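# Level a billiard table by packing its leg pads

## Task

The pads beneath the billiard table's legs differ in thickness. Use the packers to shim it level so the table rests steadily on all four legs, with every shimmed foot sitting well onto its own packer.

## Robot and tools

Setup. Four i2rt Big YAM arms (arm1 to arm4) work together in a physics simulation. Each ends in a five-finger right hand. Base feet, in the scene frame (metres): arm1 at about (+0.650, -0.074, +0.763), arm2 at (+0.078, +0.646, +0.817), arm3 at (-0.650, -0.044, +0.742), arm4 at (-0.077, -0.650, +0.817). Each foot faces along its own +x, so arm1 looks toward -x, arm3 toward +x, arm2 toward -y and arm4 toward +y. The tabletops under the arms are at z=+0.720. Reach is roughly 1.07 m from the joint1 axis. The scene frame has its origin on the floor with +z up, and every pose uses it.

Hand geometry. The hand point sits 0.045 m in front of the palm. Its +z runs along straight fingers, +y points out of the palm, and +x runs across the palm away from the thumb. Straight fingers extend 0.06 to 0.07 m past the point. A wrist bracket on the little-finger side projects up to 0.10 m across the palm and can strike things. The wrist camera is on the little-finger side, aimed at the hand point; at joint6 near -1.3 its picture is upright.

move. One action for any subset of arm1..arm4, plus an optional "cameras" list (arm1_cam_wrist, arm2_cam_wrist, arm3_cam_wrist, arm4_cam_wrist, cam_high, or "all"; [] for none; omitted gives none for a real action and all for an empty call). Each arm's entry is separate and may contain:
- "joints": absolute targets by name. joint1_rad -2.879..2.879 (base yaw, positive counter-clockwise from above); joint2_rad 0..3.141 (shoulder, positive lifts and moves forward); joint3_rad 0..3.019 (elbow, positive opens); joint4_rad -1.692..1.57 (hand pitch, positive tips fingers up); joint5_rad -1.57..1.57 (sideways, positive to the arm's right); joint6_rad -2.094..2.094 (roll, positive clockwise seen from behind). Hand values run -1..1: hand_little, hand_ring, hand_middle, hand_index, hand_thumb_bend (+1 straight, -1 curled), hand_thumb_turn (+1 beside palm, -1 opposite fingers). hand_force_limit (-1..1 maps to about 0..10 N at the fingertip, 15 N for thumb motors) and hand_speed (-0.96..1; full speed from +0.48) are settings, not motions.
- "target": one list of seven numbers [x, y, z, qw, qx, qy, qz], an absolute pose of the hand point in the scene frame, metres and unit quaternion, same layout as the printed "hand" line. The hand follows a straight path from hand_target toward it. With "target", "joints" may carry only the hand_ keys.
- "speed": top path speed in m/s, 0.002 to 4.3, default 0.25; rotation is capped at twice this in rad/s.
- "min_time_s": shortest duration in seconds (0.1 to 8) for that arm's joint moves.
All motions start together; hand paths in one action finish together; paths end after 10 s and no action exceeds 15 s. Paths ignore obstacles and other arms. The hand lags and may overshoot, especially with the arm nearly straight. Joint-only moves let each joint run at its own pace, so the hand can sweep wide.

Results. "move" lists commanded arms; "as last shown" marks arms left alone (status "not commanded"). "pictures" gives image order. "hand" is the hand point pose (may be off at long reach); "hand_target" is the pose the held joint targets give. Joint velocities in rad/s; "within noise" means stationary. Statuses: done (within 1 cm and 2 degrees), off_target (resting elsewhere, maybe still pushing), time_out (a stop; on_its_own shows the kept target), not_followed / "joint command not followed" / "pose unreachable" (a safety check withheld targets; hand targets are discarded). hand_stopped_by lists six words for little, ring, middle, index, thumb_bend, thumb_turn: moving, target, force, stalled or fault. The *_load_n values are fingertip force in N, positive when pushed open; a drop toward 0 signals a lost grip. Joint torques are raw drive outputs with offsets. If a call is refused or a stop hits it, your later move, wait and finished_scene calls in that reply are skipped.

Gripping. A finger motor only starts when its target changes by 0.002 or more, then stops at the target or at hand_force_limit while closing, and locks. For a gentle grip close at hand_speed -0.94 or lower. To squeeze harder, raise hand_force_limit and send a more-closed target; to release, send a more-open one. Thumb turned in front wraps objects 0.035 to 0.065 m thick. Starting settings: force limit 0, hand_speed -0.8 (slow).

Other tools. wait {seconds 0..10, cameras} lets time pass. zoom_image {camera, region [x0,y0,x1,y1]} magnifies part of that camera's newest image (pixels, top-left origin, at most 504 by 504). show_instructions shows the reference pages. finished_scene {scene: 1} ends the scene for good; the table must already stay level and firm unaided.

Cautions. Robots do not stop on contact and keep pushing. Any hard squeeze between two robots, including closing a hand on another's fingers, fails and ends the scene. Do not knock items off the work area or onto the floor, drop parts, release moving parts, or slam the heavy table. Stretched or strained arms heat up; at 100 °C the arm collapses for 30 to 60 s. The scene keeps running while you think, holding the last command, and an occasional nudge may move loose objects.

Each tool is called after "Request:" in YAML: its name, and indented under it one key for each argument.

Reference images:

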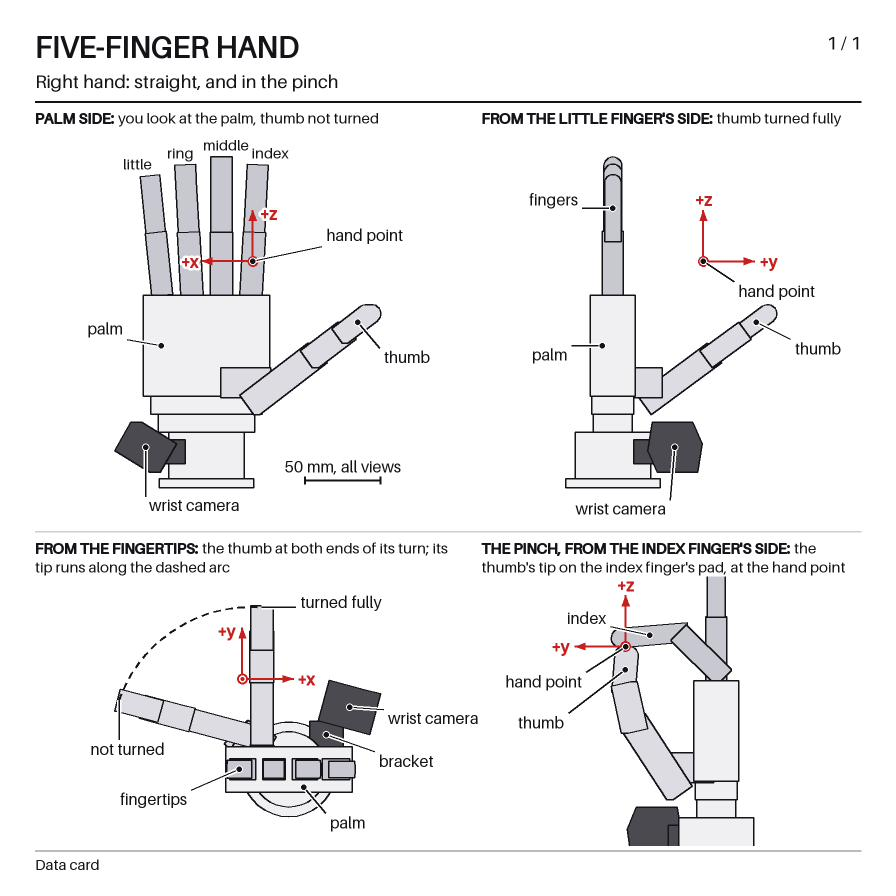

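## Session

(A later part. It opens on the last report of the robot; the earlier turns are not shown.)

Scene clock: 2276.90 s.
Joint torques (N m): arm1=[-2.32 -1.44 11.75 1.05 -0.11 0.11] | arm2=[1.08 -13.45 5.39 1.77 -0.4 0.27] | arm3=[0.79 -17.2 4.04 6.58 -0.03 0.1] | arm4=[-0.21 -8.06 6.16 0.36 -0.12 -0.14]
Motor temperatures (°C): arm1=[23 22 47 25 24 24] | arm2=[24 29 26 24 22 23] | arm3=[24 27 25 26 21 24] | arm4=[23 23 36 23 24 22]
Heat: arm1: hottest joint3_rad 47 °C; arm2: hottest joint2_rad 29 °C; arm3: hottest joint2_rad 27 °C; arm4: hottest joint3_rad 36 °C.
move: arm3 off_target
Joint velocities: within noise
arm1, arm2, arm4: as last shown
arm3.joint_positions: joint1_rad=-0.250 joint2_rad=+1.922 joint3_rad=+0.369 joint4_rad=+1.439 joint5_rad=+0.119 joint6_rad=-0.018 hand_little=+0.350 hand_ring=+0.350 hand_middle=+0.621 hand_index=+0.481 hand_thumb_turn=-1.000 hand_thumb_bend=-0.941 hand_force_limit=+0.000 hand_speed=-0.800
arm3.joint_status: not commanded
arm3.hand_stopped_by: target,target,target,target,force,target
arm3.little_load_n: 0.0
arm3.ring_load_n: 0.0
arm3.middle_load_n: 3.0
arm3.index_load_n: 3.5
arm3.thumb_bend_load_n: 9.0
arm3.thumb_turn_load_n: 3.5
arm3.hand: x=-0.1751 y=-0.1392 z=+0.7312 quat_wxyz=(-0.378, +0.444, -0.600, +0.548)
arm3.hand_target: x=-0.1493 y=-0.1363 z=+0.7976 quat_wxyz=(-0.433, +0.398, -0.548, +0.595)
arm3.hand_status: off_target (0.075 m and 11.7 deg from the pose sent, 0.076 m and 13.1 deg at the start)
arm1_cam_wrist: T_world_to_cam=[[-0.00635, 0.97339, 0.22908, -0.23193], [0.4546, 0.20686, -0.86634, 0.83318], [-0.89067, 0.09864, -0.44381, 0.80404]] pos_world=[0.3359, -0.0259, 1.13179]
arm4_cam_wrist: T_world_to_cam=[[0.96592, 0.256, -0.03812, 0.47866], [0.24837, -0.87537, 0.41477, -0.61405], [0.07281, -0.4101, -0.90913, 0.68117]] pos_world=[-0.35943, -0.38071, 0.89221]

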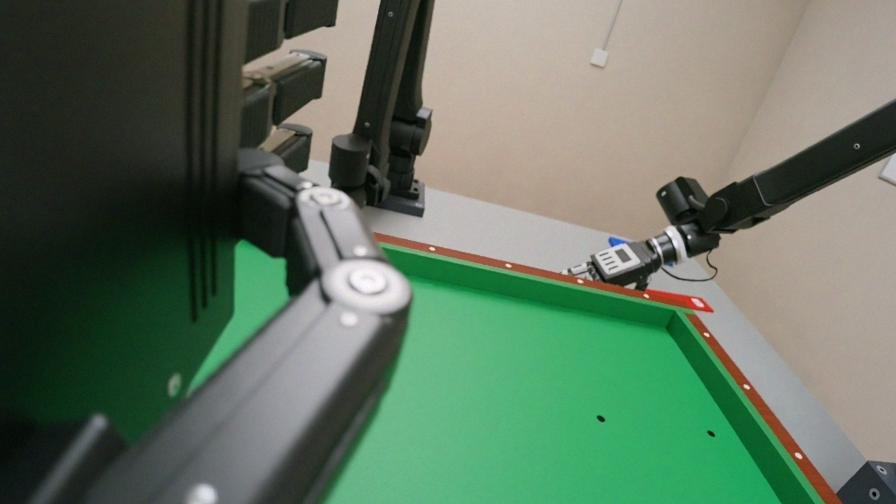

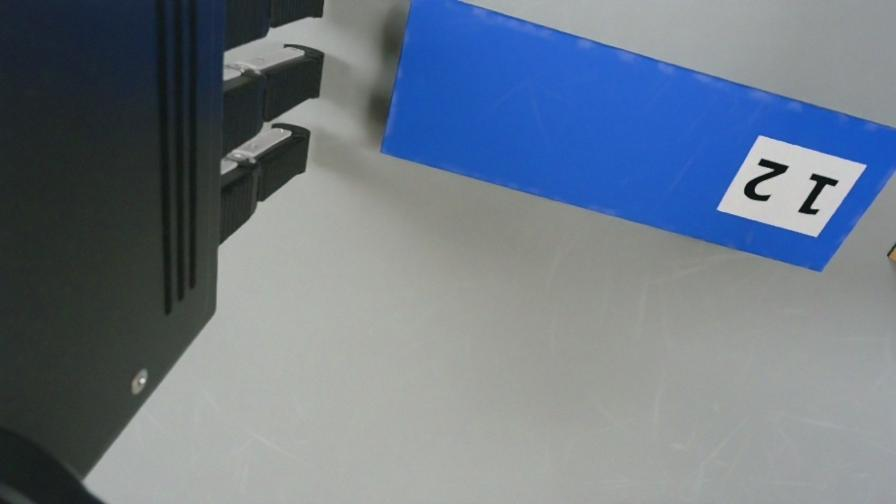

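Request:
move:
  arm3: {"target": [-0.140, -0.137, 0.825, 0.45679, -0.36990, 0.50912, -0.62872], "speed": 0.06}
  cameras: ["arm1_cam_wrist", "arm3_cam_wrist", "cam_high"]

Scene clock: 2287.37 s.
Joint torques (N m): arm1=[-2.32 -1.44 11.75 1.03 -0.11 0.11] | arm2=[1.08 -13.39 5.39 1.77 -0.4 0.27] | arm3=[0.85 -21.42 4.46 6.46 -0.09 0.09] | arm4=[-0.15 -8.12 6.17 0.36 -0.11 -0.14]
Motor temperatures (°C): arm1=[23 22 47 25 24 24] | arm2=[24 29 26 24 22 23] | arm3=[24 27 25 27 21 24] | arm4=[23 23 35 23 24 22]
Heat: arm1: hottest joint3_rad 47 °C; arm2: hottest joint2_rad 29 °C; arm3: hottest joint2_rad 27 °C; arm4: hottest joint3_rad 35 °C.
move: arm3 off_target
Joint velocities: within noise
arm1, arm2, arm4: as last shown
arm3.joint_positions: joint1_rad=-0.248 joint2_rad=+1.922 joint3_rad=+0.363 joint4_rad=+1.448 joint5_rad=+0.122 joint6_rad=-0.028 hand_little=+0.350 hand_ring=+0.350 hand_middle=+0.621 hand_index=+0.481 hand_thumb_turn=-1.000 hand_thumb_bend=-0.941 hand_force_limit=+0.000 hand_speed=-0.800
arm3.joint_status: not commanded
arm3.hand_stopped_by: target,target,target,target,force,target
arm3.little_load_n: 0.0
arm3.ring_load_n: 0.0
arm3.middle_load_n: 3.0
arm3.index_load_n: 3.5
arm3.thumb_bend_load_n: 9.5
arm3.thumb_turn_load_n: 3.5
arm3.hand: x=-0.1774 y=-0.1392 z=+0.7317 quat_wxyz=(-0.376, +0.446, -0.597, +0.551)
arm3.hand_target: x=-0.1464 y=-0.1361 z=+0.8203 quat_wxyz=(-0.442, +0.388, -0.532, +0.609)
arm3.hand_status: off_target (0.101 m and 18.5 deg from the pose sent, 0.100 m and 18.6 deg at the start; pose on its path clipped on 16 of 47 steps; a joint's target at an end of its range on 47 of 47 steps)
arm4.thumb_turn_load_n: -0.5
arm1_cam_wrist: T_world_to_cam=[[-0.00635, 0.97339, 0.22908, -0.23193], [0.4546, 0.20686, -0.86634, 0.83318], [-0.89067, 0.09864, -0.44381, 0.80404]] pos_world=[0.3359, -0.0259, 1.13179]
arm3_cam_wrist: T_world_to_cam=[[-0.23676, -0.19701, -0.95138, 0.62357], [-0.24733, 0.95918, -0.13708, 0.18882], [0.93956, 0.20286, -0.27582, 0.51223]] pos_world=[-0.28693, -0.16217, 0.76042]

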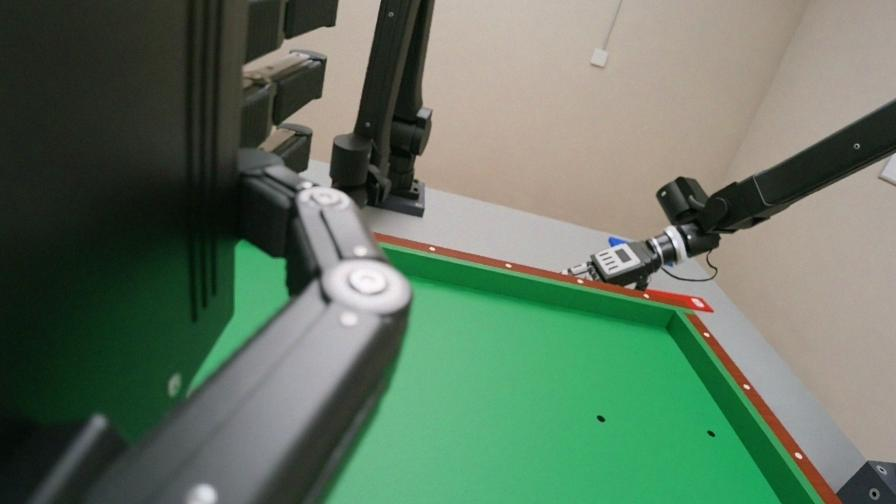

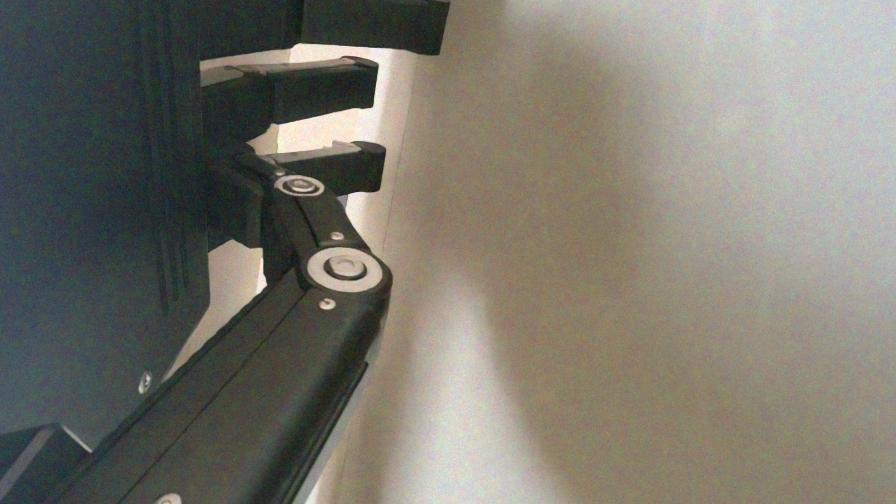

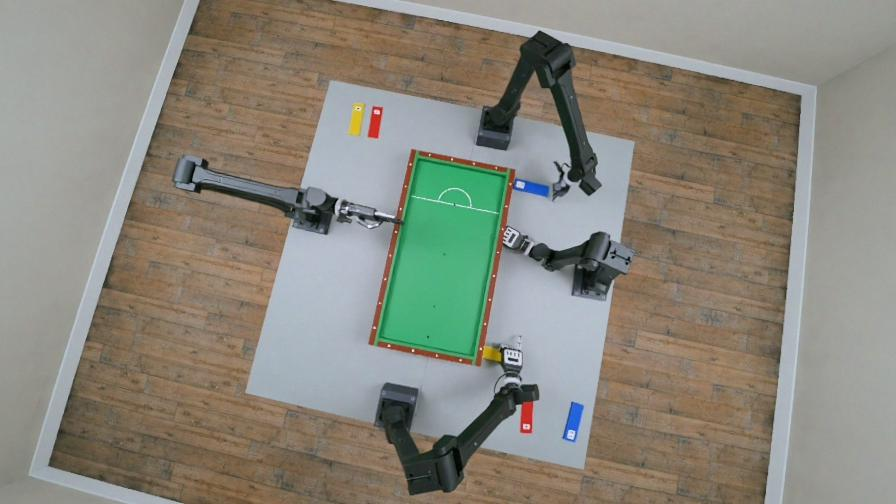

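Request:
move:
  arm3: {"joints": {"joint2_rad": 1.80, "joint3_rad": 0.45, "joint4_rad": 1.57}, "min_time_s": 3}
  cameras: ["arm1_cam_wrist", "arm3_cam_wrist"]

Scene clock: 2323.27 s.
Joint torques (N m): arm1=[-2.32 -1.44 11.75 1.03 -0.11 0.11] | arm2=[1.08 -13.45 5.39 1.77 -0.4 0.27] | arm3=[0.91 -23.06 8.72 6.45 -0.1 0.12] | arm4=[-0.15 -8.12 6.16 0.36 -0.12 -0.14]
Motor temperatures (°C): arm1=[23 21 47 25 24 24] | arm2=[23 29 26 24 22 23] | arm3=[24 29 25 29 21 24] | arm4=[23 23 35 23 24 22]
Heat: arm1: hottest joint3_rad 47 °C; arm2: hottest joint2_rad 29 °C; arm3: hottest joint2_rad 29 °C; arm4: hottest joint3_rad 35 °C.
move: arm3 off_target
Joint velocities: within noise
arm1, arm2, arm4: as last shown
arm1.thumb_bend_load_n: 9.0
arm3.joint_positions: joint1_rad=-0.248 joint2_rad=+1.921 joint3_rad=+0.364 joint4_rad=+1.448 joint5_rad=+0.122 joint6_rad=-0.031 hand_little=+0.350 hand_ring=+0.350 hand_middle=+0.621 hand_index=+0.481 hand_thumb_turn=-1.000 hand_thumb_bend=-0.941 hand_force_limit=+0.000 hand_speed=-0.800
arm3.joint_status: joint4_rad off_target (ended at +1.448, target +1.570); the others done
joint sent to its limit — arm3.joint4_rad, upper limit.
arm3.hand_stopped_by: target,target,target,target,force,target
arm3.little_load_n: 0.0
arm3.ring_load_n: 0.0
arm3.middle_load_n: 3.0
arm3.index_load_n: 3.5
arm3.thumb_bend_load_n: 9.5
arm3.thumb_turn_load_n: 4.0
arm3.hand: x=-0.1770 y=-0.1393 z=+0.7323 quat_wxyz=(-0.376, +0.446, -0.596, +0.552)
arm3.hand_target: x=-0.1240 y=-0.1403 z=+0.8498 quat_wxyz=(-0.459, +0.369, -0.510, +0.627)
arm3.hand_status: not commanded
arm4.thumb_turn_load_n: 0.0
arm1_cam_wrist: T_world_to_cam=[[-0.00635, 0.97339, 0.22908, -0.23193], [0.4546, 0.20686, -0.86634, 0.83318], [-0.89067, 0.09864, -0.44381, 0.80404]] pos_world=[0.3359, -0.0259, 1.13179]
arm3_cam_wrist: T_world_to_cam=[[-0.23584, -0.20066, -0.95085, 0.6235], [-0.24788, 0.95851, -0.1408, 0.19168], [0.93965, 0.20249, -0.27579, 0.51189]] pos_world=[-0.28643, -0.16227, 0.76102]

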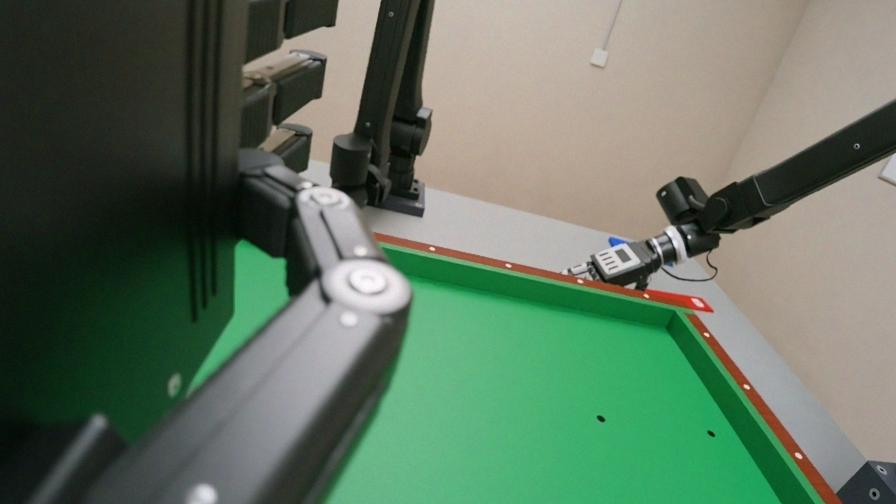

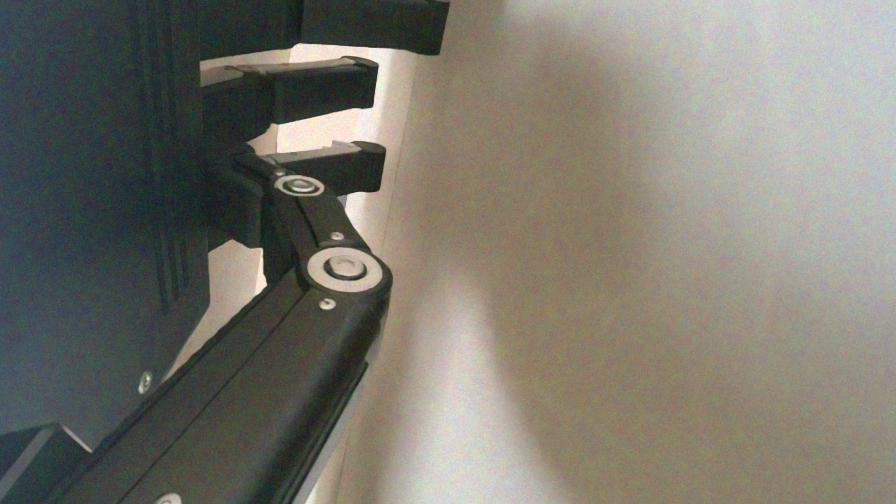

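Request:
move:
  arm3: {"joints": {"joint2_rad": 1.75, "joint3_rad": 0.51, "joint4_rad": 1.57}, "min_time_s": 3}
  cameras: ["arm1_cam_wrist", "arm4_cam_wrist"]

Scene clock: 2333.50 s.
Joint torques (N m): arm1=[-2.32 -1.44 11.77 1.03 -0.11 0.1] | arm2=[1.08 -13.45 5.39 1.77 -0.4 0.28] | arm3=[0.97 -26.29 10.92 6.57 -0.12 0.18] | arm4=[-0.15 -8.12 6.17 0.36 -0.11 -0.14]
Motor temperatures (°C): arm1=[23 21 47 25 24 24] | arm2=[23 29 26 24 22 23] | arm3=[24 30 27 29 21 24] | arm4=[23 23 35 23 24 22]
Heat: arm1: hottest joint3_rad 47 °C; arm2: hottest joint2_rad 29 °C; arm3: hottest joint2_rad 30 °C; arm4: hottest joint3_rad 35 °C.
move: arm3 time_out
Joint velocities: within noise
arm1, arm2: as last shown
arm1.thumb_bend_load_n: 9.5
arm3.joint_positions: joint1_rad=-0.247 joint2_rad=+1.904 joint3_rad=+0.372 joint4_rad=+1.445 joint5_rad=+0.122 joint6_rad=-0.036 hand_little=+0.350 hand_ring=+0.350 hand_middle=+0.621 hand_index=+0.481 hand_thumb_turn=-1.000 hand_thumb_bend=-0.941 hand_force_limit=+0.000 hand_speed=-0.800
arm3.joint_status: joint2_rad time_out (moved -0.017 of -0.171); joint3_rad time_out (moved +0.008 of +0.146); joint4_rad time_out (moved -0.003 of +0.122)
joint sent to its limit — arm3.joint4_rad, upper limit.
arm3.hand_stopped_by: target,target,target,target,force,target
arm3.little_load_n: 0.0
arm3.ring_load_n: 0.0
arm3.middle_load_n: 2.5
arm3.index_load_n: 3.5
arm3.thumb_bend_load_n: 9.5
arm3.thumb_turn_load_n: 3.5
arm3.on_its_own: joint2_rad reads +1.904 and still pushes toward +1.750 since a time_out; joint3_rad reads +0.372 and still pushes toward +0.485 since a time_out; joint4_rad reads +1.445 and still pushes toward +1.561 since a time_out
arm3.hand: x=-0.1712 y=-0.1405 z=+0.7415 quat_wxyz=(-0.380, +0.443, -0.590, +0.559)
arm3.hand_target: x=-0.1116 y=-0.1427 z=+0.8889 quat_wxyz=(-0.477, +0.346, -0.486, +0.646)
arm3.hand_status: not commanded
arm4.joint_positions: joint1_rad=+0.917 joint2_rad=+1.680 joint3_rad=+0.930 joint4_rad=-0.816 joint5_rad=-0.004 joint6_rad=-0.657 hand_little=+1.000 hand_ring=+1.000 hand_middle=+1.000 hand_index=+1.000 hand_thumb_turn=+1.000 hand_thumb_bend=+1.000 hand_force_limit=+0.000 hand_speed=-0.500
arm4.joint_status: not commanded
arm4.hand_stopped_by: target,target,target,target,target,target
arm4.little_load_n: 0.0
arm4.ring_load_n: 0.0
arm4.middle_load_n: 0.0
arm4.index_load_n: 0.0
arm4.thumb_bend_load_n: 0.0
arm4.thumb_turn_load_n: 0.0
arm4.hand: x=-0.3476 y=-0.4356 z=+0.7928 quat_wxyz=(-0.010, +0.698, +0.716, -0.001)
arm4.hand_target: x=-0.3399 y=-0.4362 z=+0.7834 quat_wxyz=(+0.000, +0.697, +0.717, +0.000)
arm4.hand_status: not commanded
arm1_cam_wrist: T_world_to_cam=[[-0.00635, 0.97339, 0.22908, -0.23193], [0.4546, 0.20686, -0.86634, 0.83318], [-0.89067, 0.09864, -0.44381, 0.80404]] pos_world=[0.3359, -0.0259, 1.13179]
arm4_cam_wrist: T_world_to_cam=[[0.96592, 0.256, -0.03812, 0.47866], [0.24837, -0.87537, 0.41477, -0.61405], [0.07281, -0.4101, -0.90913, 0.68117]] pos_world=[-0.35943, -0.38071, 0.89221]

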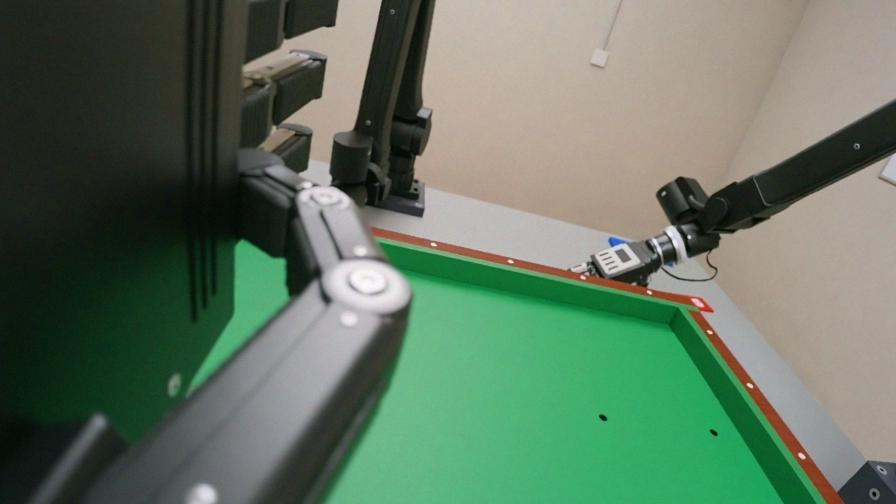

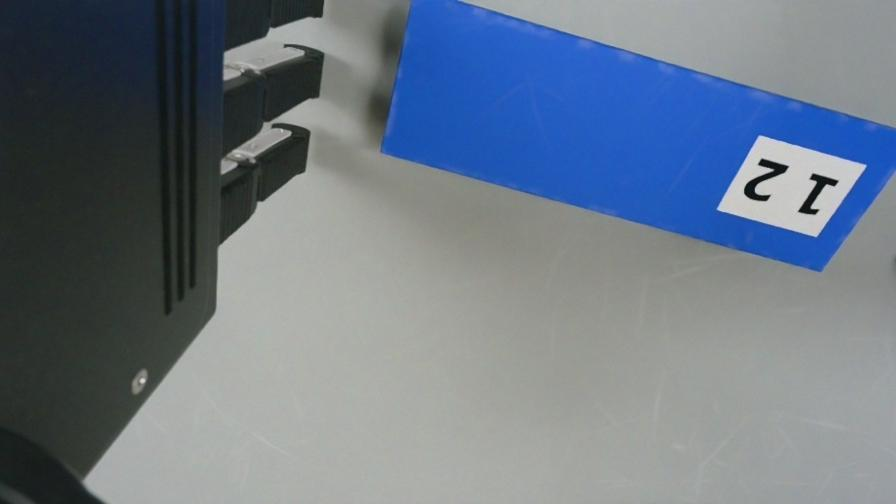

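Request:
move:
  arm3: {"joints": {"joint2_rad": 1.725, "joint3_rad": 0.495, "joint4_rad": 1.57}, "min_time_s": 3}
  cameras: ["arm1_cam_wrist", "arm4_cam_wrist", "arm2_cam_wrist"]

Scene clock: 2354.03 s.
Joint torques (N m): arm1=[-2.37 -1.38 11.75 1.03 -0.11 0.1] | arm2=[1.08 -13.45 5.38 1.77 -0.4 0.27] | arm3=[0.85 -27.11 11 6.97 -0.11 0.18] | arm4=[-0.15 -8.12 6.17 0.36 -0.12 -0.14]
Motor temperatures (°C): arm1=[23 21 48 25 24 24] | arm2=[23 29 26 24 22 23] | arm3=[24 32 28 30 21 24] | arm4=[23 23 35 23 24 22]
Heat: arm1: hottest joint3_rad 48 °C; arm2: hottest joint2_rad 29 °C; arm3: hottest joint2_rad 32 °C; arm4: hottest joint3_rad 35 °C.
move: arm3 time_out
Joint velocities: within noise
arm1, arm2, arm4: as last shown
arm3.joint_positions: joint1_rad=-0.247 joint2_rad=+1.890 joint3_rad=+0.372 joint4_rad=+1.435 joint5_rad=+0.122 joint6_rad=-0.036 hand_little=+0.350 hand_ring=+0.350 hand_middle=+0.621 hand_index=+0.481 hand_thumb_turn=-1.000 hand_thumb_bend=-0.941 hand_force_limit=+0.000 hand_speed=-0.800
arm3.joint_status: joint2_rad time_out (moved -0.014 of -0.179); joint3_rad time_out (moved +0.000 of +0.123); joint4_rad time_out (moved -0.010 of +0.125)
joint sent to its limit — arm3.joint4_rad, upper limit.
arm3.hand_stopped_by: target,target,target,target,force,target
arm3.little_load_n: 0.0
arm3.ring_load_n: 0.0
arm3.middle_load_n: 2.5
arm3.index_load_n: 3.5
arm3.thumb_bend_load_n: 9.5
arm3.thumb_turn_load_n: 3.5
arm3.on_its_own: joint2_rad reads +1.890 and still pushes toward +1.725 since a time_out; joint3_rad reads +0.372 and still pushes toward +0.485 since a time_out; joint4_rad reads +1.435 and still pushes toward +1.561 since a time_out
arm3.hand: x=-0.1702 y=-0.1405 z=+0.7455 quat_wxyz=(-0.381, +0.442, -0.588, +0.560)
arm3.hand_target: x=-0.1122 y=-0.1426 z=+0.9019 quat_wxyz=(-0.482, +0.339, -0.478, +0.651)
arm3.hand_status: not commanded
arm4.thumb_bend_load_n: -0.5
pictures: arm1_cam_wrist, arm2_cam_wrist, arm4_cam_wrist
arm1_cam_wrist: T_world_to_cam=[[-0.00635, 0.97339, 0.22908, -0.23193], [0.4546, 0.20686, -0.86634, 0.83318], [-0.89067, 0.09864, -0.44381, 0.80404]] pos_world=[0.3359, -0.0259, 1.13179]
arm2_cam_wrist: T_world_to_cam=[[-0.28527, 0.58894, -0.75616, 0.2899], [0.8059, 0.57443, 0.14336, -0.04232], [0.51879, -0.56849, -0.63849, 0.95137]] pos_world=[-0.37675, 0.39443, 0.83271]
arm4_cam_wrist: T_world_to_cam=[[0.96592, 0.256, -0.03812, 0.47866], [0.24837, -0.87537, 0.41477, -0.61405], [0.07281, -0.4101, -0.90913, 0.68117]] pos_world=[-0.35943, -0.38071, 0.89221]

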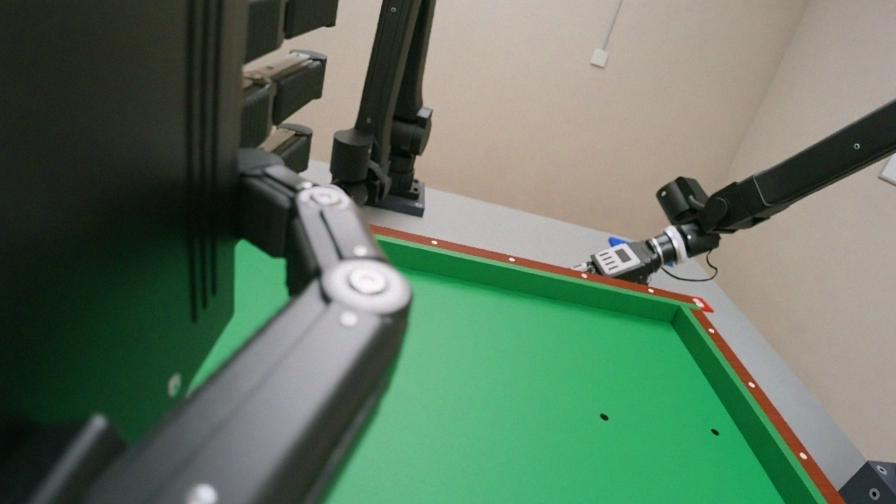

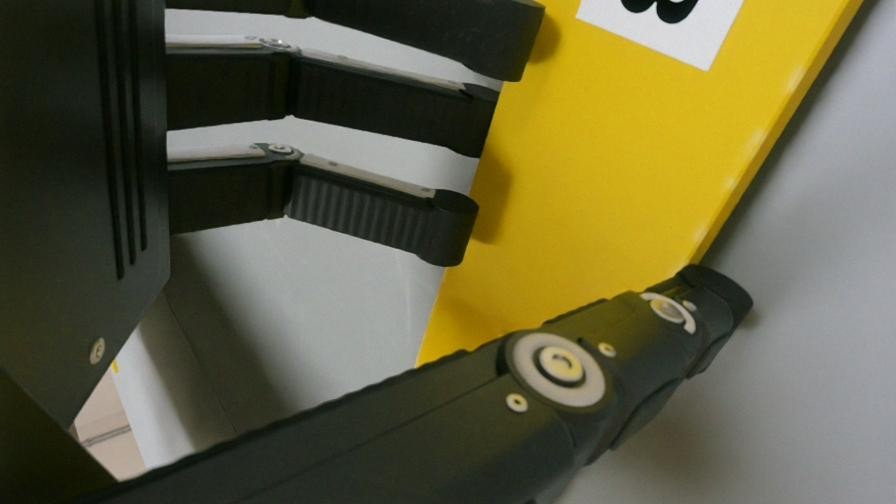

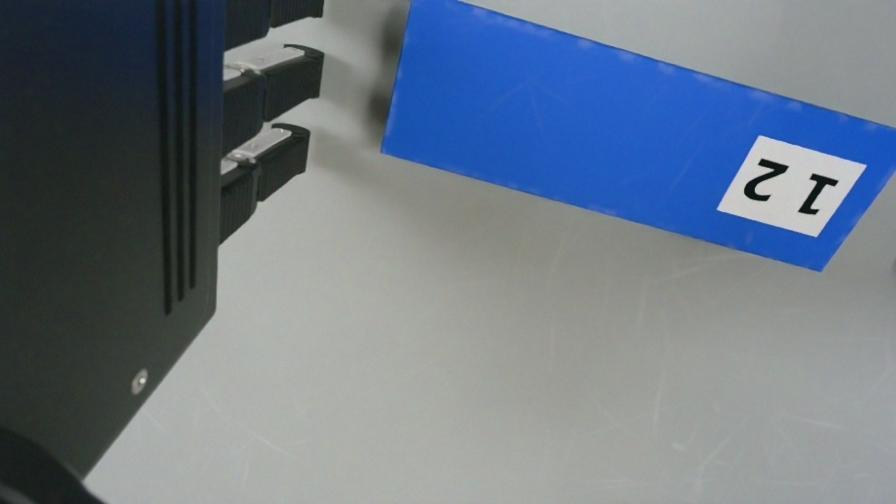

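Request:
move:
  arm3: {"joints": {"joint2_rad": 1.695, "joint3_rad": 0.495, "joint4_rad": 1.57}, "min_time_s": 2}
  cameras: ["arm1_cam_wrist", "arm3_cam_wrist", "cam_high"]

Scene clock: 2367.13 s.
Joint torques (N m): arm1=[-2.37 -1.44 11.75 1.03 -0.11 0.1] | arm2=[1.14 -13.45 5.39 1.77 -0.4 0.27] | arm3=[0.79 -27.34 11.21 7.16 -0.12 0.19] | arm4=[-0.15 -8.12 6.16 0.36 -0.11 -0.14]
Motor temperatures (°C): arm1=[23 21 48 25 24 24] | arm2=[23 29 26 24 22 23] | arm3=[24 34 29 30 21 24] | arm4=[23 23 35 23 24 22]
Heat: arm1: hottest joint3_rad 48 °C; arm2: hottest joint2_rad 29 °C; arm3: hottest joint2_rad 34 °C; arm4: hottest joint3_rad 35 °C.
move: arm3 time_out
Joint velocities: within noise
arm1, arm2, arm4: as last shown
arm2.middle_load_n: 10.5
arm2.thumb_bend_load_n: 1.0
arm3.joint_positions: joint1_rad=-0.246 joint2_rad=+1.862 joint3_rad=+0.376 joint4_rad=+1.431 joint5_rad=+0.122 joint6_rad=-0.036 hand_little=+0.350 hand_ring=+0.350 hand_middle=+0.621 hand_index=+0.481 hand_thumb_turn=-1.000 hand_thumb_bend=-0.941 hand_force_limit=+0.000 hand_speed=-0.800
arm3.joint_status: joint2_rad time_out (moved -0.027 of -0.195); joint3_rad time_out (moved +0.003 of +0.123); joint4_rad time_out (moved -0.005 of +0.135)
joint sent to its limit — arm3.joint4_rad, upper limit.
arm3.hand_stopped_by: target,target,target,target,force,target
arm3.little_load_n: 0.0
arm3.ring_load_n: 0.0
arm3.middle_load_n: 2.5
arm3.index_load_n: 3.5
arm3.thumb_bend_load_n: 9.5
arm3.thumb_turn_load_n: 3.5
arm3.on_its_own: joint2_rad reads +1.862 and still pushes toward +1.695 since a time_out; joint3_rad reads +0.376 and still pushes toward +0.488 since a time_out; joint4_rad reads +1.431 and still pushes toward +1.561 since a time_out
arm3.hand: x=-0.1656 y=-0.1409 z=+0.7582 quat_wxyz=(-0.388, +0.436, -0.582, +0.567)
arm3.hand_target: x=-0.1122 y=-0.1426 z=+0.9192 quat_wxyz=(-0.489, +0.330, -0.468, +0.658)
arm3.hand_status: not commanded
arm4.thumb_bend_load_n: 0.0
arm1_cam_wrist: T_world_to_cam=[[-0.00635, 0.97339, 0.22908, -0.23193], [0.4546, 0.20686, -0.86634, 0.83318], [-0.89067, 0.09864, -0.44381, 0.80404]] pos_world=[0.3359, -0.0259, 1.13179]
arm3_cam_wrist: T_world_to_cam=[[-0.18753, -0.21634, -0.95814, 0.6618], [-0.24245, 0.95546, -0.16829, 0.22103], [0.95187, 0.20074, -0.23163, 0.47702]] pos_world=[-0.27637, -0.16376, 0.78178]

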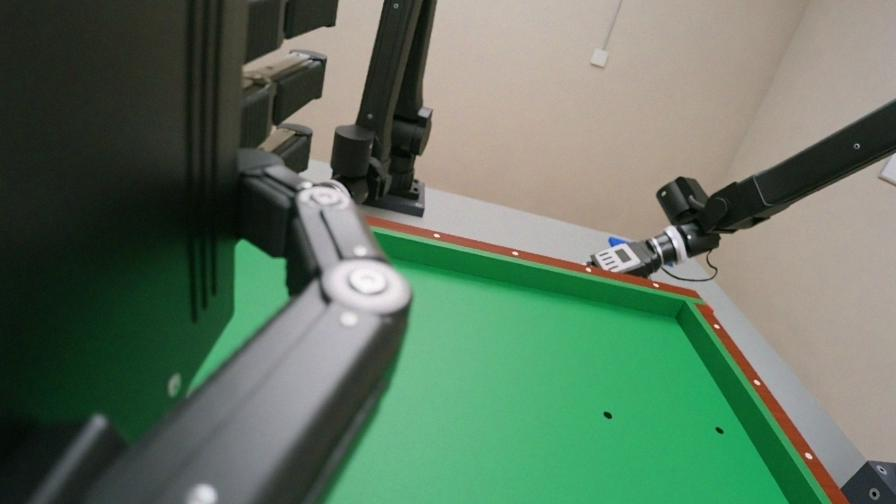

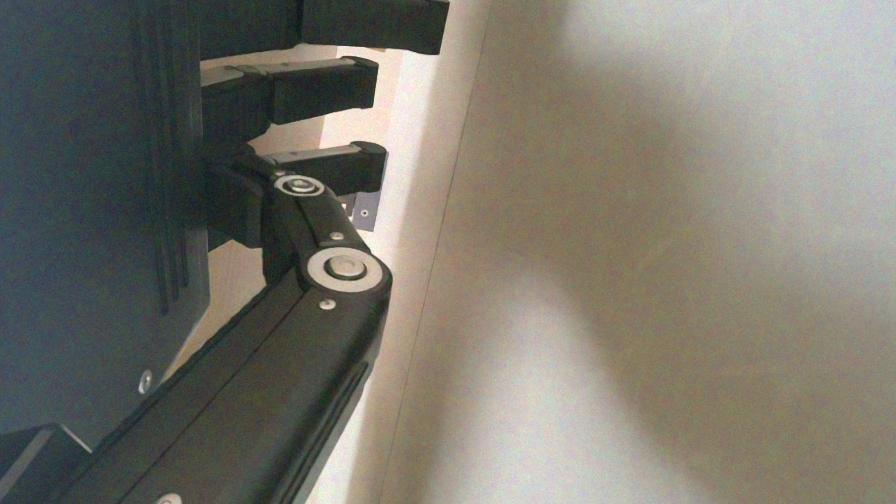

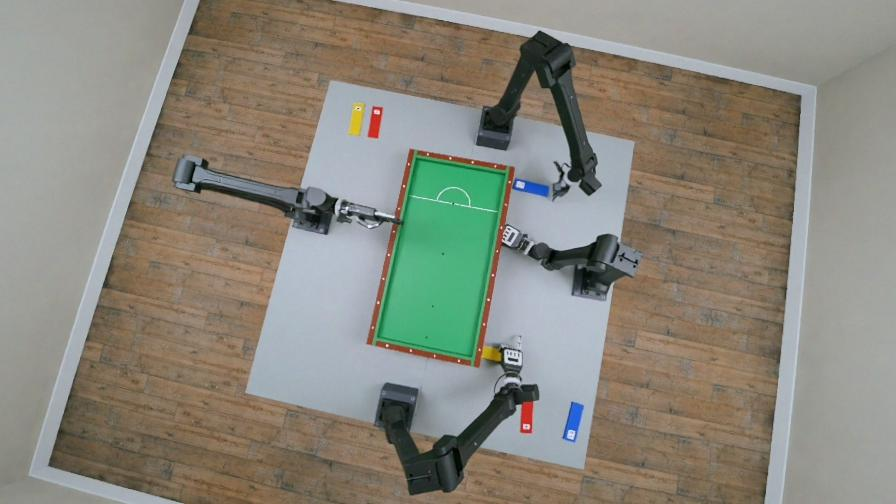

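Request:
move:
  arm4: {"target": [-0.290, -0.436, 0.784, 0, 0.6972, 0.7169, 0], "speed": 0.06}
  cameras: ["arm4_cam_wrist", "cam_high"]

Request:
zoom_image:
  camera: "arm4_cam_wrist"
  region: [500, 60, 896, 340]

Scene clock: 2378.90 s.
Joint torques (N m): arm1=[-2.32 -1.38 11.77 1.03 -0.11 0.11] | arm2=[1.08 -13.39 5.39 1.77 -0.4 0.27] | arm3=[0.73 -27.34 11.21 7.16 -0.11 0.18] | arm4=[-0.32 -8.53 5.39 0.14 0.11 -0.16]
Motor temperatures (°C): arm1=[23 21 48 25 24 24] | arm2=[23 29 26 24 22 23] | arm3=[24 35 32 31 21 24] | arm4=[23 23 35 23 24 22]
Heat: arm1: hottest joint3_rad 48 °C; arm2: hottest joint2_rad 29 °C; arm3: hottest joint2_rad 35 °C; arm4: hottest joint3_rad 35 °C.
move: arm4 done
Joint velocities: within noise
arm1.joint_positions: joint1_rad=+0.012 joint2_rad=+0.711 joint3_rad=+0.452 joint4_rad=+0.310 joint5_rad=+0.003 joint6_rad=-1.571 hand_little=+1.000 hand_ring=+1.000 hand_middle=+1.000 hand_index=+1.000 hand_thumb_turn=-1.000 hand_thumb_bend=-0.939 hand_force_limit=+0.000 hand_speed=-0.800
arm1.joint_status: not commanded
arm1.hand_stopped_by: target,target,target,target,force,target
arm1.little_load_n: 0.0
arm1.ring_load_n: 0.0
arm1.middle_load_n: 0.0
arm1.index_load_n: 0.0
arm1.thumb_bend_load_n: 9.5
arm1.thumb_turn_load_n: 1.0
arm1.hand: x=+0.2337 y=-0.0123 z=+1.0792 quat_wxyz=(-0.727, +0.003, +0.687, -0.005)
arm1.hand_target: x=+0.2320 y=-0.0079 z=+1.1106 quat_wxyz=(-0.743, +0.010, +0.669, -0.006)
arm1.hand_status: not commanded
arm2.joint_positions: joint1_rad=-1.158 joint2_rad=+1.879 joint3_rad=+0.983 joint4_rad=-0.157 joint5_rad=-0.839 joint6_rad=-0.933 hand_little=+1.000 hand_ring=-0.300 hand_middle=-0.134 hand_index=-0.300 hand_thumb_turn=-1.000 hand_thumb_bend=+1.000 hand_force_limit=+0.000 hand_speed=-0.800
arm2.joint_status: not commanded
arm2.hand_stopped_by: target,target,force,target,target,target
arm2.little_load_n: 0.0
arm2.ring_load_n: 0.0
arm2.middle_load_n: 10.5
arm2.index_load_n: 0.0
arm2.thumb_bend_load_n: 0.5
arm2.thumb_turn_load_n: 1.0
arm2.hand: x=-0.3217 y=+0.3237 z=+0.7606 quat_wxyz=(-0.002, +0.014, -0.890, +0.457)
arm2.hand_target: x=-0.3179 y=+0.3170 z=+0.7582 quat_wxyz=(-0.007, +0.013, -0.889, +0.458)
arm2.hand_status: not commanded
arm3: as last shown
arm3.middle_load_n: 3.0
arm3.on_its_own: joint2_rad reads +1.862 and still pushes toward +1.695 since a time_out; joint3_rad reads +0.376 and still pushes toward +0.488 since a time_out; joint4_rad reads +1.431 and still pushes toward +1.561 since a time_out
arm4.joint_positions: joint1_rad=+0.839 joint2_rad=+1.617 joint3_rad=+0.825 joint4_rad=-0.785 joint5_rad=-0.007 joint6_rad=-0.737 hand_little=+1.000 hand_ring=+1.000 hand_middle=+1.000 hand_index=+1.000 hand_thumb_turn=+1.000 hand_thumb_bend=+1.000 hand_force_limit=+0.000 hand_speed=-0.500
arm4.joint_status: not commanded
arm4.hand_stopped_by: target,target,target,target,target,target
arm4.little_load_n: 0.0
arm4.ring_load_n: 0.0
arm4.middle_load_n: 0.0
arm4.index_load_n: 0.0
arm4.thumb_bend_load_n: 0.0
arm4.thumb_turn_load_n: 0.0
arm4.hand: x=-0.2997 y=-0.4351 z=+0.7879 quat_wxyz=(-0.005, +0.698, +0.716, -0.002)
arm4.hand_target: x=-0.2902 y=-0.4362 z=+0.7841 quat_wxyz=(+0.000, +0.697, +0.717, +0.000)
arm4.hand_status: done (0.010 m and 0.7 deg from the pose sent, 0.058 m and 1.2 deg at the start)
arm4_cam_wrist: T_world_to_cam=[[0.96582, 0.25675, -0.03562, 0.43045], [0.24727, -0.87138, 0.42375, -0.6292], [0.07776, -0.41807, -0.90508, 0.66819]] pos_world=[-0.31212, -0.37943, 0.88672]

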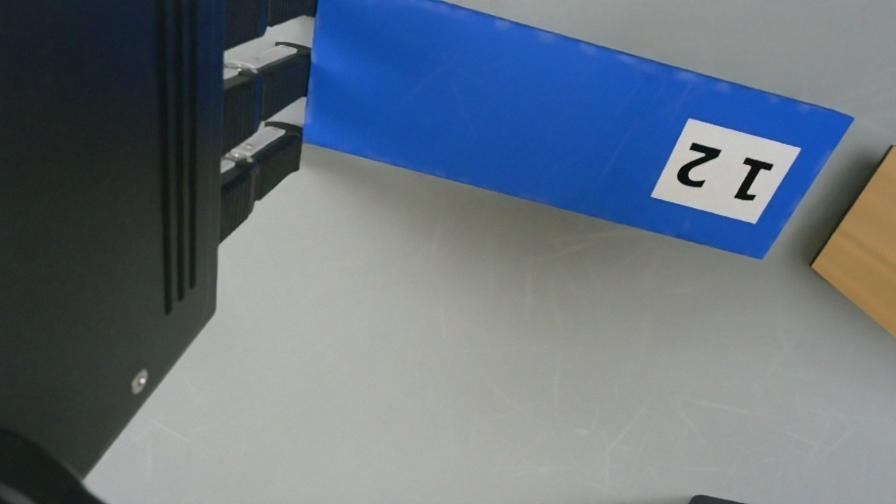

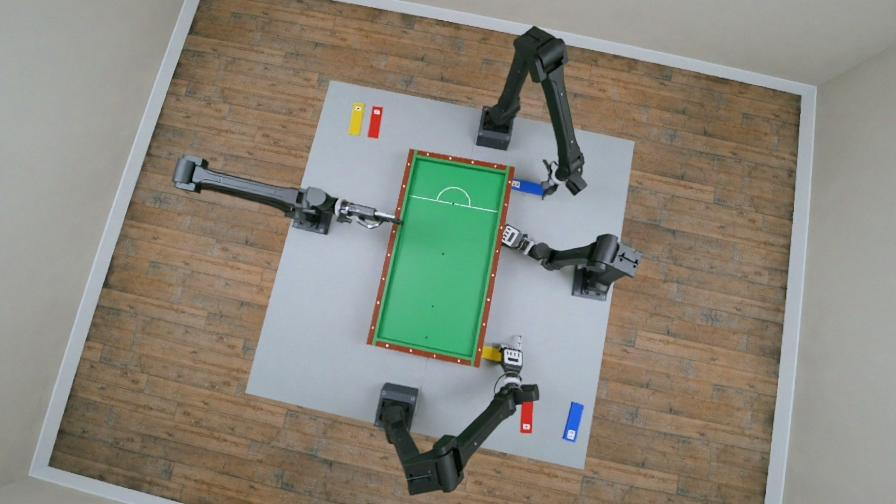

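Scaled by 1.273 from the camera's image (finer frame: 1280x720).

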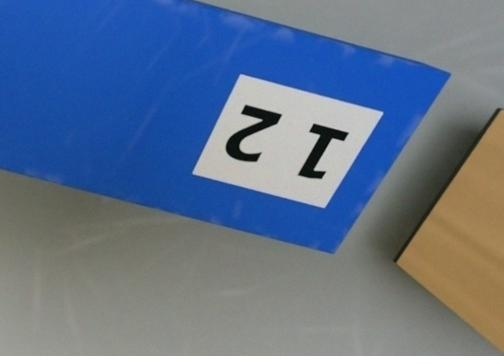

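Request:
move:
  arm4: {"target": [-0.262, -0.436, 0.785, 0, 0.6972, 0.7169, 0], "speed": 0.06}
  cameras: ["arm4_cam_wrist"]

Request:
zoom_image:
  camera: "arm4_cam_wrist"
  region: [500, 60, 896, 340]

Scene clock: 2403.73 s.
Joint torques (N m): arm1=[-2.32 -1.44 11.77 1.05 -0.11 0.1] | arm2=[1.08 -13.45 5.39 1.77 -0.4 0.27] | arm3=[0.73 -27.4 11.19 7.16 -0.12 0.18] | arm4=[-0.26 -7.88 5.44 0.18 0.15 -0.13]
Motor temperatures (°C): arm1=[23 21 48 25 24 24] | arm2=[23 29 26 24 22 23] | arm3=[24 37 35 31 21 24] | arm4=[23 22 34 23 24 22]
Heat: arm1: hottest joint3_rad 48 °C; arm2: hottest joint2_rad 29 °C; arm3: hottest joint2_rad 37 °C; arm4: hottest joint3_rad 34 °C.
move: arm4 done
Joint velocities: within noise
arm1, arm2, arm3: as last shown
arm2.middle_load_n: 11.0
arm2.thumb_turn_load_n: 1.5
arm3.middle_load_n: 2.5
arm3.thumb_bend_load_n: 9.0
arm3.on_its_own: joint2_rad reads +1.862 and still pushes toward +1.695 since a time_out; joint3_rad reads +0.376 and still pushes toward +0.488 since a time_out; joint4_rad reads +1.431 and still pushes toward +1.561 since a time_out
arm4.joint_positions: joint1_rad=+0.785 joint2_rad=+1.571 joint3_rad=+0.767 joint4_rad=-0.777 joint5_rad=-0.007 joint6_rad=-0.790 hand_little=+1.000 hand_ring=+1.000 hand_middle=+1.000 hand_index=+1.000 hand_thumb_turn=+1.000 hand_thumb_bend=+1.000 hand_force_limit=+0.000 hand_speed=-0.500
arm4.joint_status: not commanded
arm4.hand_stopped_by: target,target,target,target,target,target
arm4.little_load_n: 0.0
arm4.ring_load_n: 0.0
arm4.middle_load_n: 0.0
arm4.index_load_n: 0.0
arm4.thumb_bend_load_n: 0.0
arm4.thumb_turn_load_n: 0.0
arm4.hand: x=-0.2704 y=-0.4354 z=+0.7880 quat_wxyz=(-0.003, +0.698, +0.716, -0.002)
arm4.hand_target: x=-0.2621 y=-0.4362 z=+0.7850 quat_wxyz=(+0.000, +0.697, +0.717, +0.000)
arm4.hand_status: done (0.009 m and 0.4 deg from the pose sent, 0.038 m and 0.7 deg at the start)
arm4_cam_wrist: T_world_to_cam=[[0.96603, 0.25626, -0.03345, 0.40036], [0.2456, -0.87004, 0.42745, -0.6395], [0.08044, -0.42114, -0.90342, 0.66401]] pos_world=[-0.28311, -0.37934, 0.88662]

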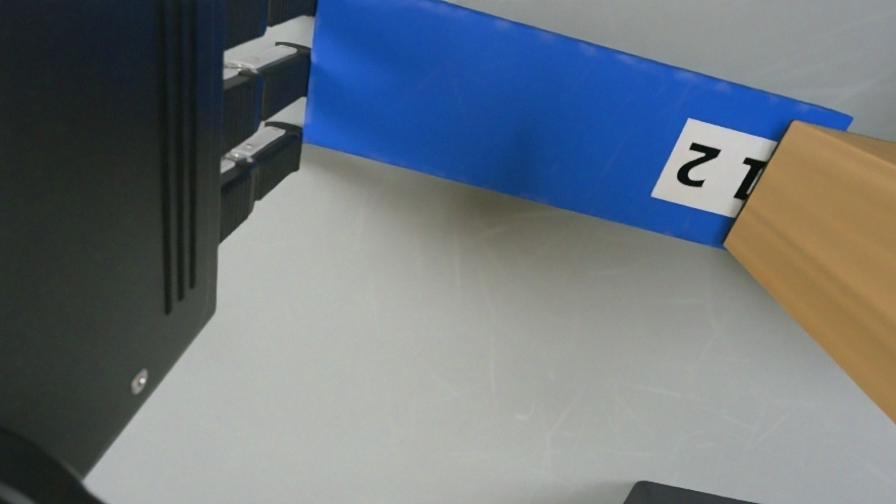

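Scaled by 1.273 from the camera's image (finer frame: 1280x720).

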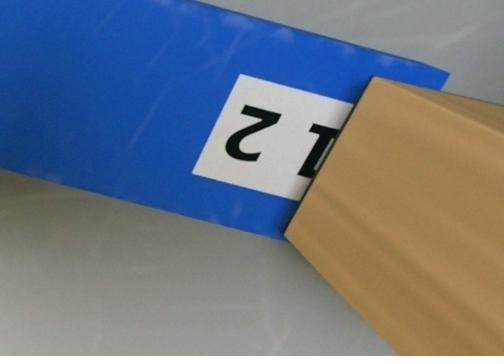

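Request:
move:
  arm4: {"target": [-0.236, -0.436, 0.786, 0, 0.6972, 0.7169, 0], "speed": 0.06}
  cameras: ["arm4_cam_wrist", "cam_high"]

Request:
zoom_image:
  camera: "arm4_cam_wrist"
  region: [500, 60, 896, 340]

Scene clock: 2410.87 s.
Joint torques (N m): arm1=[-2.32 -1.44 11.77 1.05 -0.11 0.1] | arm2=[1.08 -13.45 5.39 1.78 -0.4 0.27] | arm3=[0.79 -27.46 11.19 7.19 -0.12 0.18] | arm4=[-0.21 -7.24 5.55 0.21 0.12 -0.15]
Motor temperatures (°C): arm1=[23 21 48 25 24 24] | arm2=[23 29 26 24 22 23] | arm3=[24 38 35 31 21 24] | arm4=[23 22 34 23 24 22]
Heat: arm1: hottest joint3_rad 48 °C; arm2: hottest joint2_rad 29 °C; arm3: hottest joint2_rad 38 °C; arm4: hottest joint3_rad 34 °C.
move: arm4 done
Joint velocities: within noise
arm1, arm2, arm3: as last shown
arm1.thumb_bend_load_n: 9.0
arm1.thumb_turn_load_n: 1.5
arm3.middle_load_n: 3.0
arm3.thumb_bend_load_n: 9.5
arm3.on_its_own: joint2_rad reads +1.862 and still pushes toward +1.695 since a time_out; joint3_rad reads +0.376 and still pushes toward +0.488 since a time_out; joint4_rad reads +1.431 and still pushes toward +1.561 since a time_out
arm4.joint_positions: joint1_rad=+0.729 joint2_rad=+1.529 joint3_rad=+0.717 joint4_rad=-0.773 joint5_rad=-0.006 joint6_rad=-0.846 hand_little=+1.000 hand_ring=+1.000 hand_middle=+1.000 hand_index=+1.000 hand_thumb_turn=+1.000 hand_thumb_bend=+1.000 hand_force_limit=+0.000 hand_speed=-0.500
arm4.joint_status: not commanded
arm4.hand_stopped_by: target,target,target,target,target,target
arm4.little_load_n: 0.0
arm4.ring_load_n: 0.0
arm4.middle_load_n: 0.0
arm4.index_load_n: 0.0
arm4.thumb_bend_load_n: -0.5
arm4.thumb_turn_load_n: 0.0
arm4.hand: x=-0.2431 y=-0.4356 z=+0.7883 quat_wxyz=(-0.001, +0.698, +0.716, -0.002)
arm4.hand_target: x=-0.2362 y=-0.4361 z=+0.7861 quat_wxyz=(+0.000, +0.697, +0.717, +0.000)
arm4.hand_status: done (0.007 m and 0.3 deg from the pose sent, 0.034 m and 0.5 deg at the start)
arm4_cam_wrist: T_world_to_cam=[[0.96622, 0.25585, -0.03089, 0.3718], [0.2439, -0.86917, 0.43019, -0.64878], [0.08322, -0.42319, -0.90221, 0.66087]] pos_world=[-0.256, -0.37935, 0.88683]

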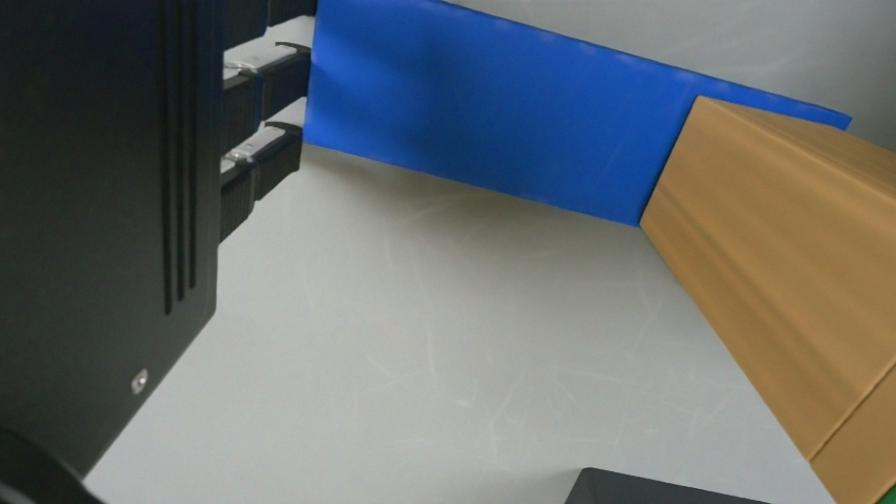

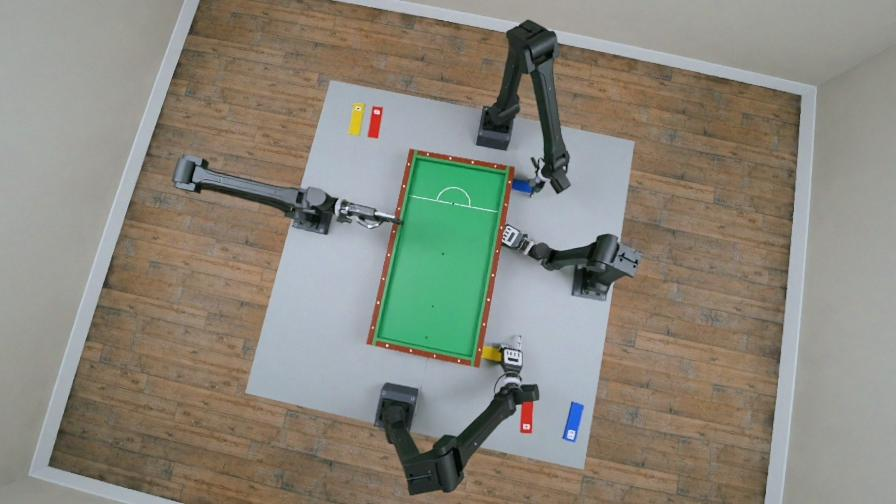

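Scaled by 1.273 from the camera's image (finer frame: 1280x720).

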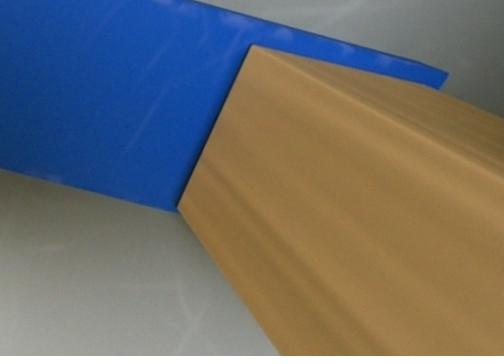

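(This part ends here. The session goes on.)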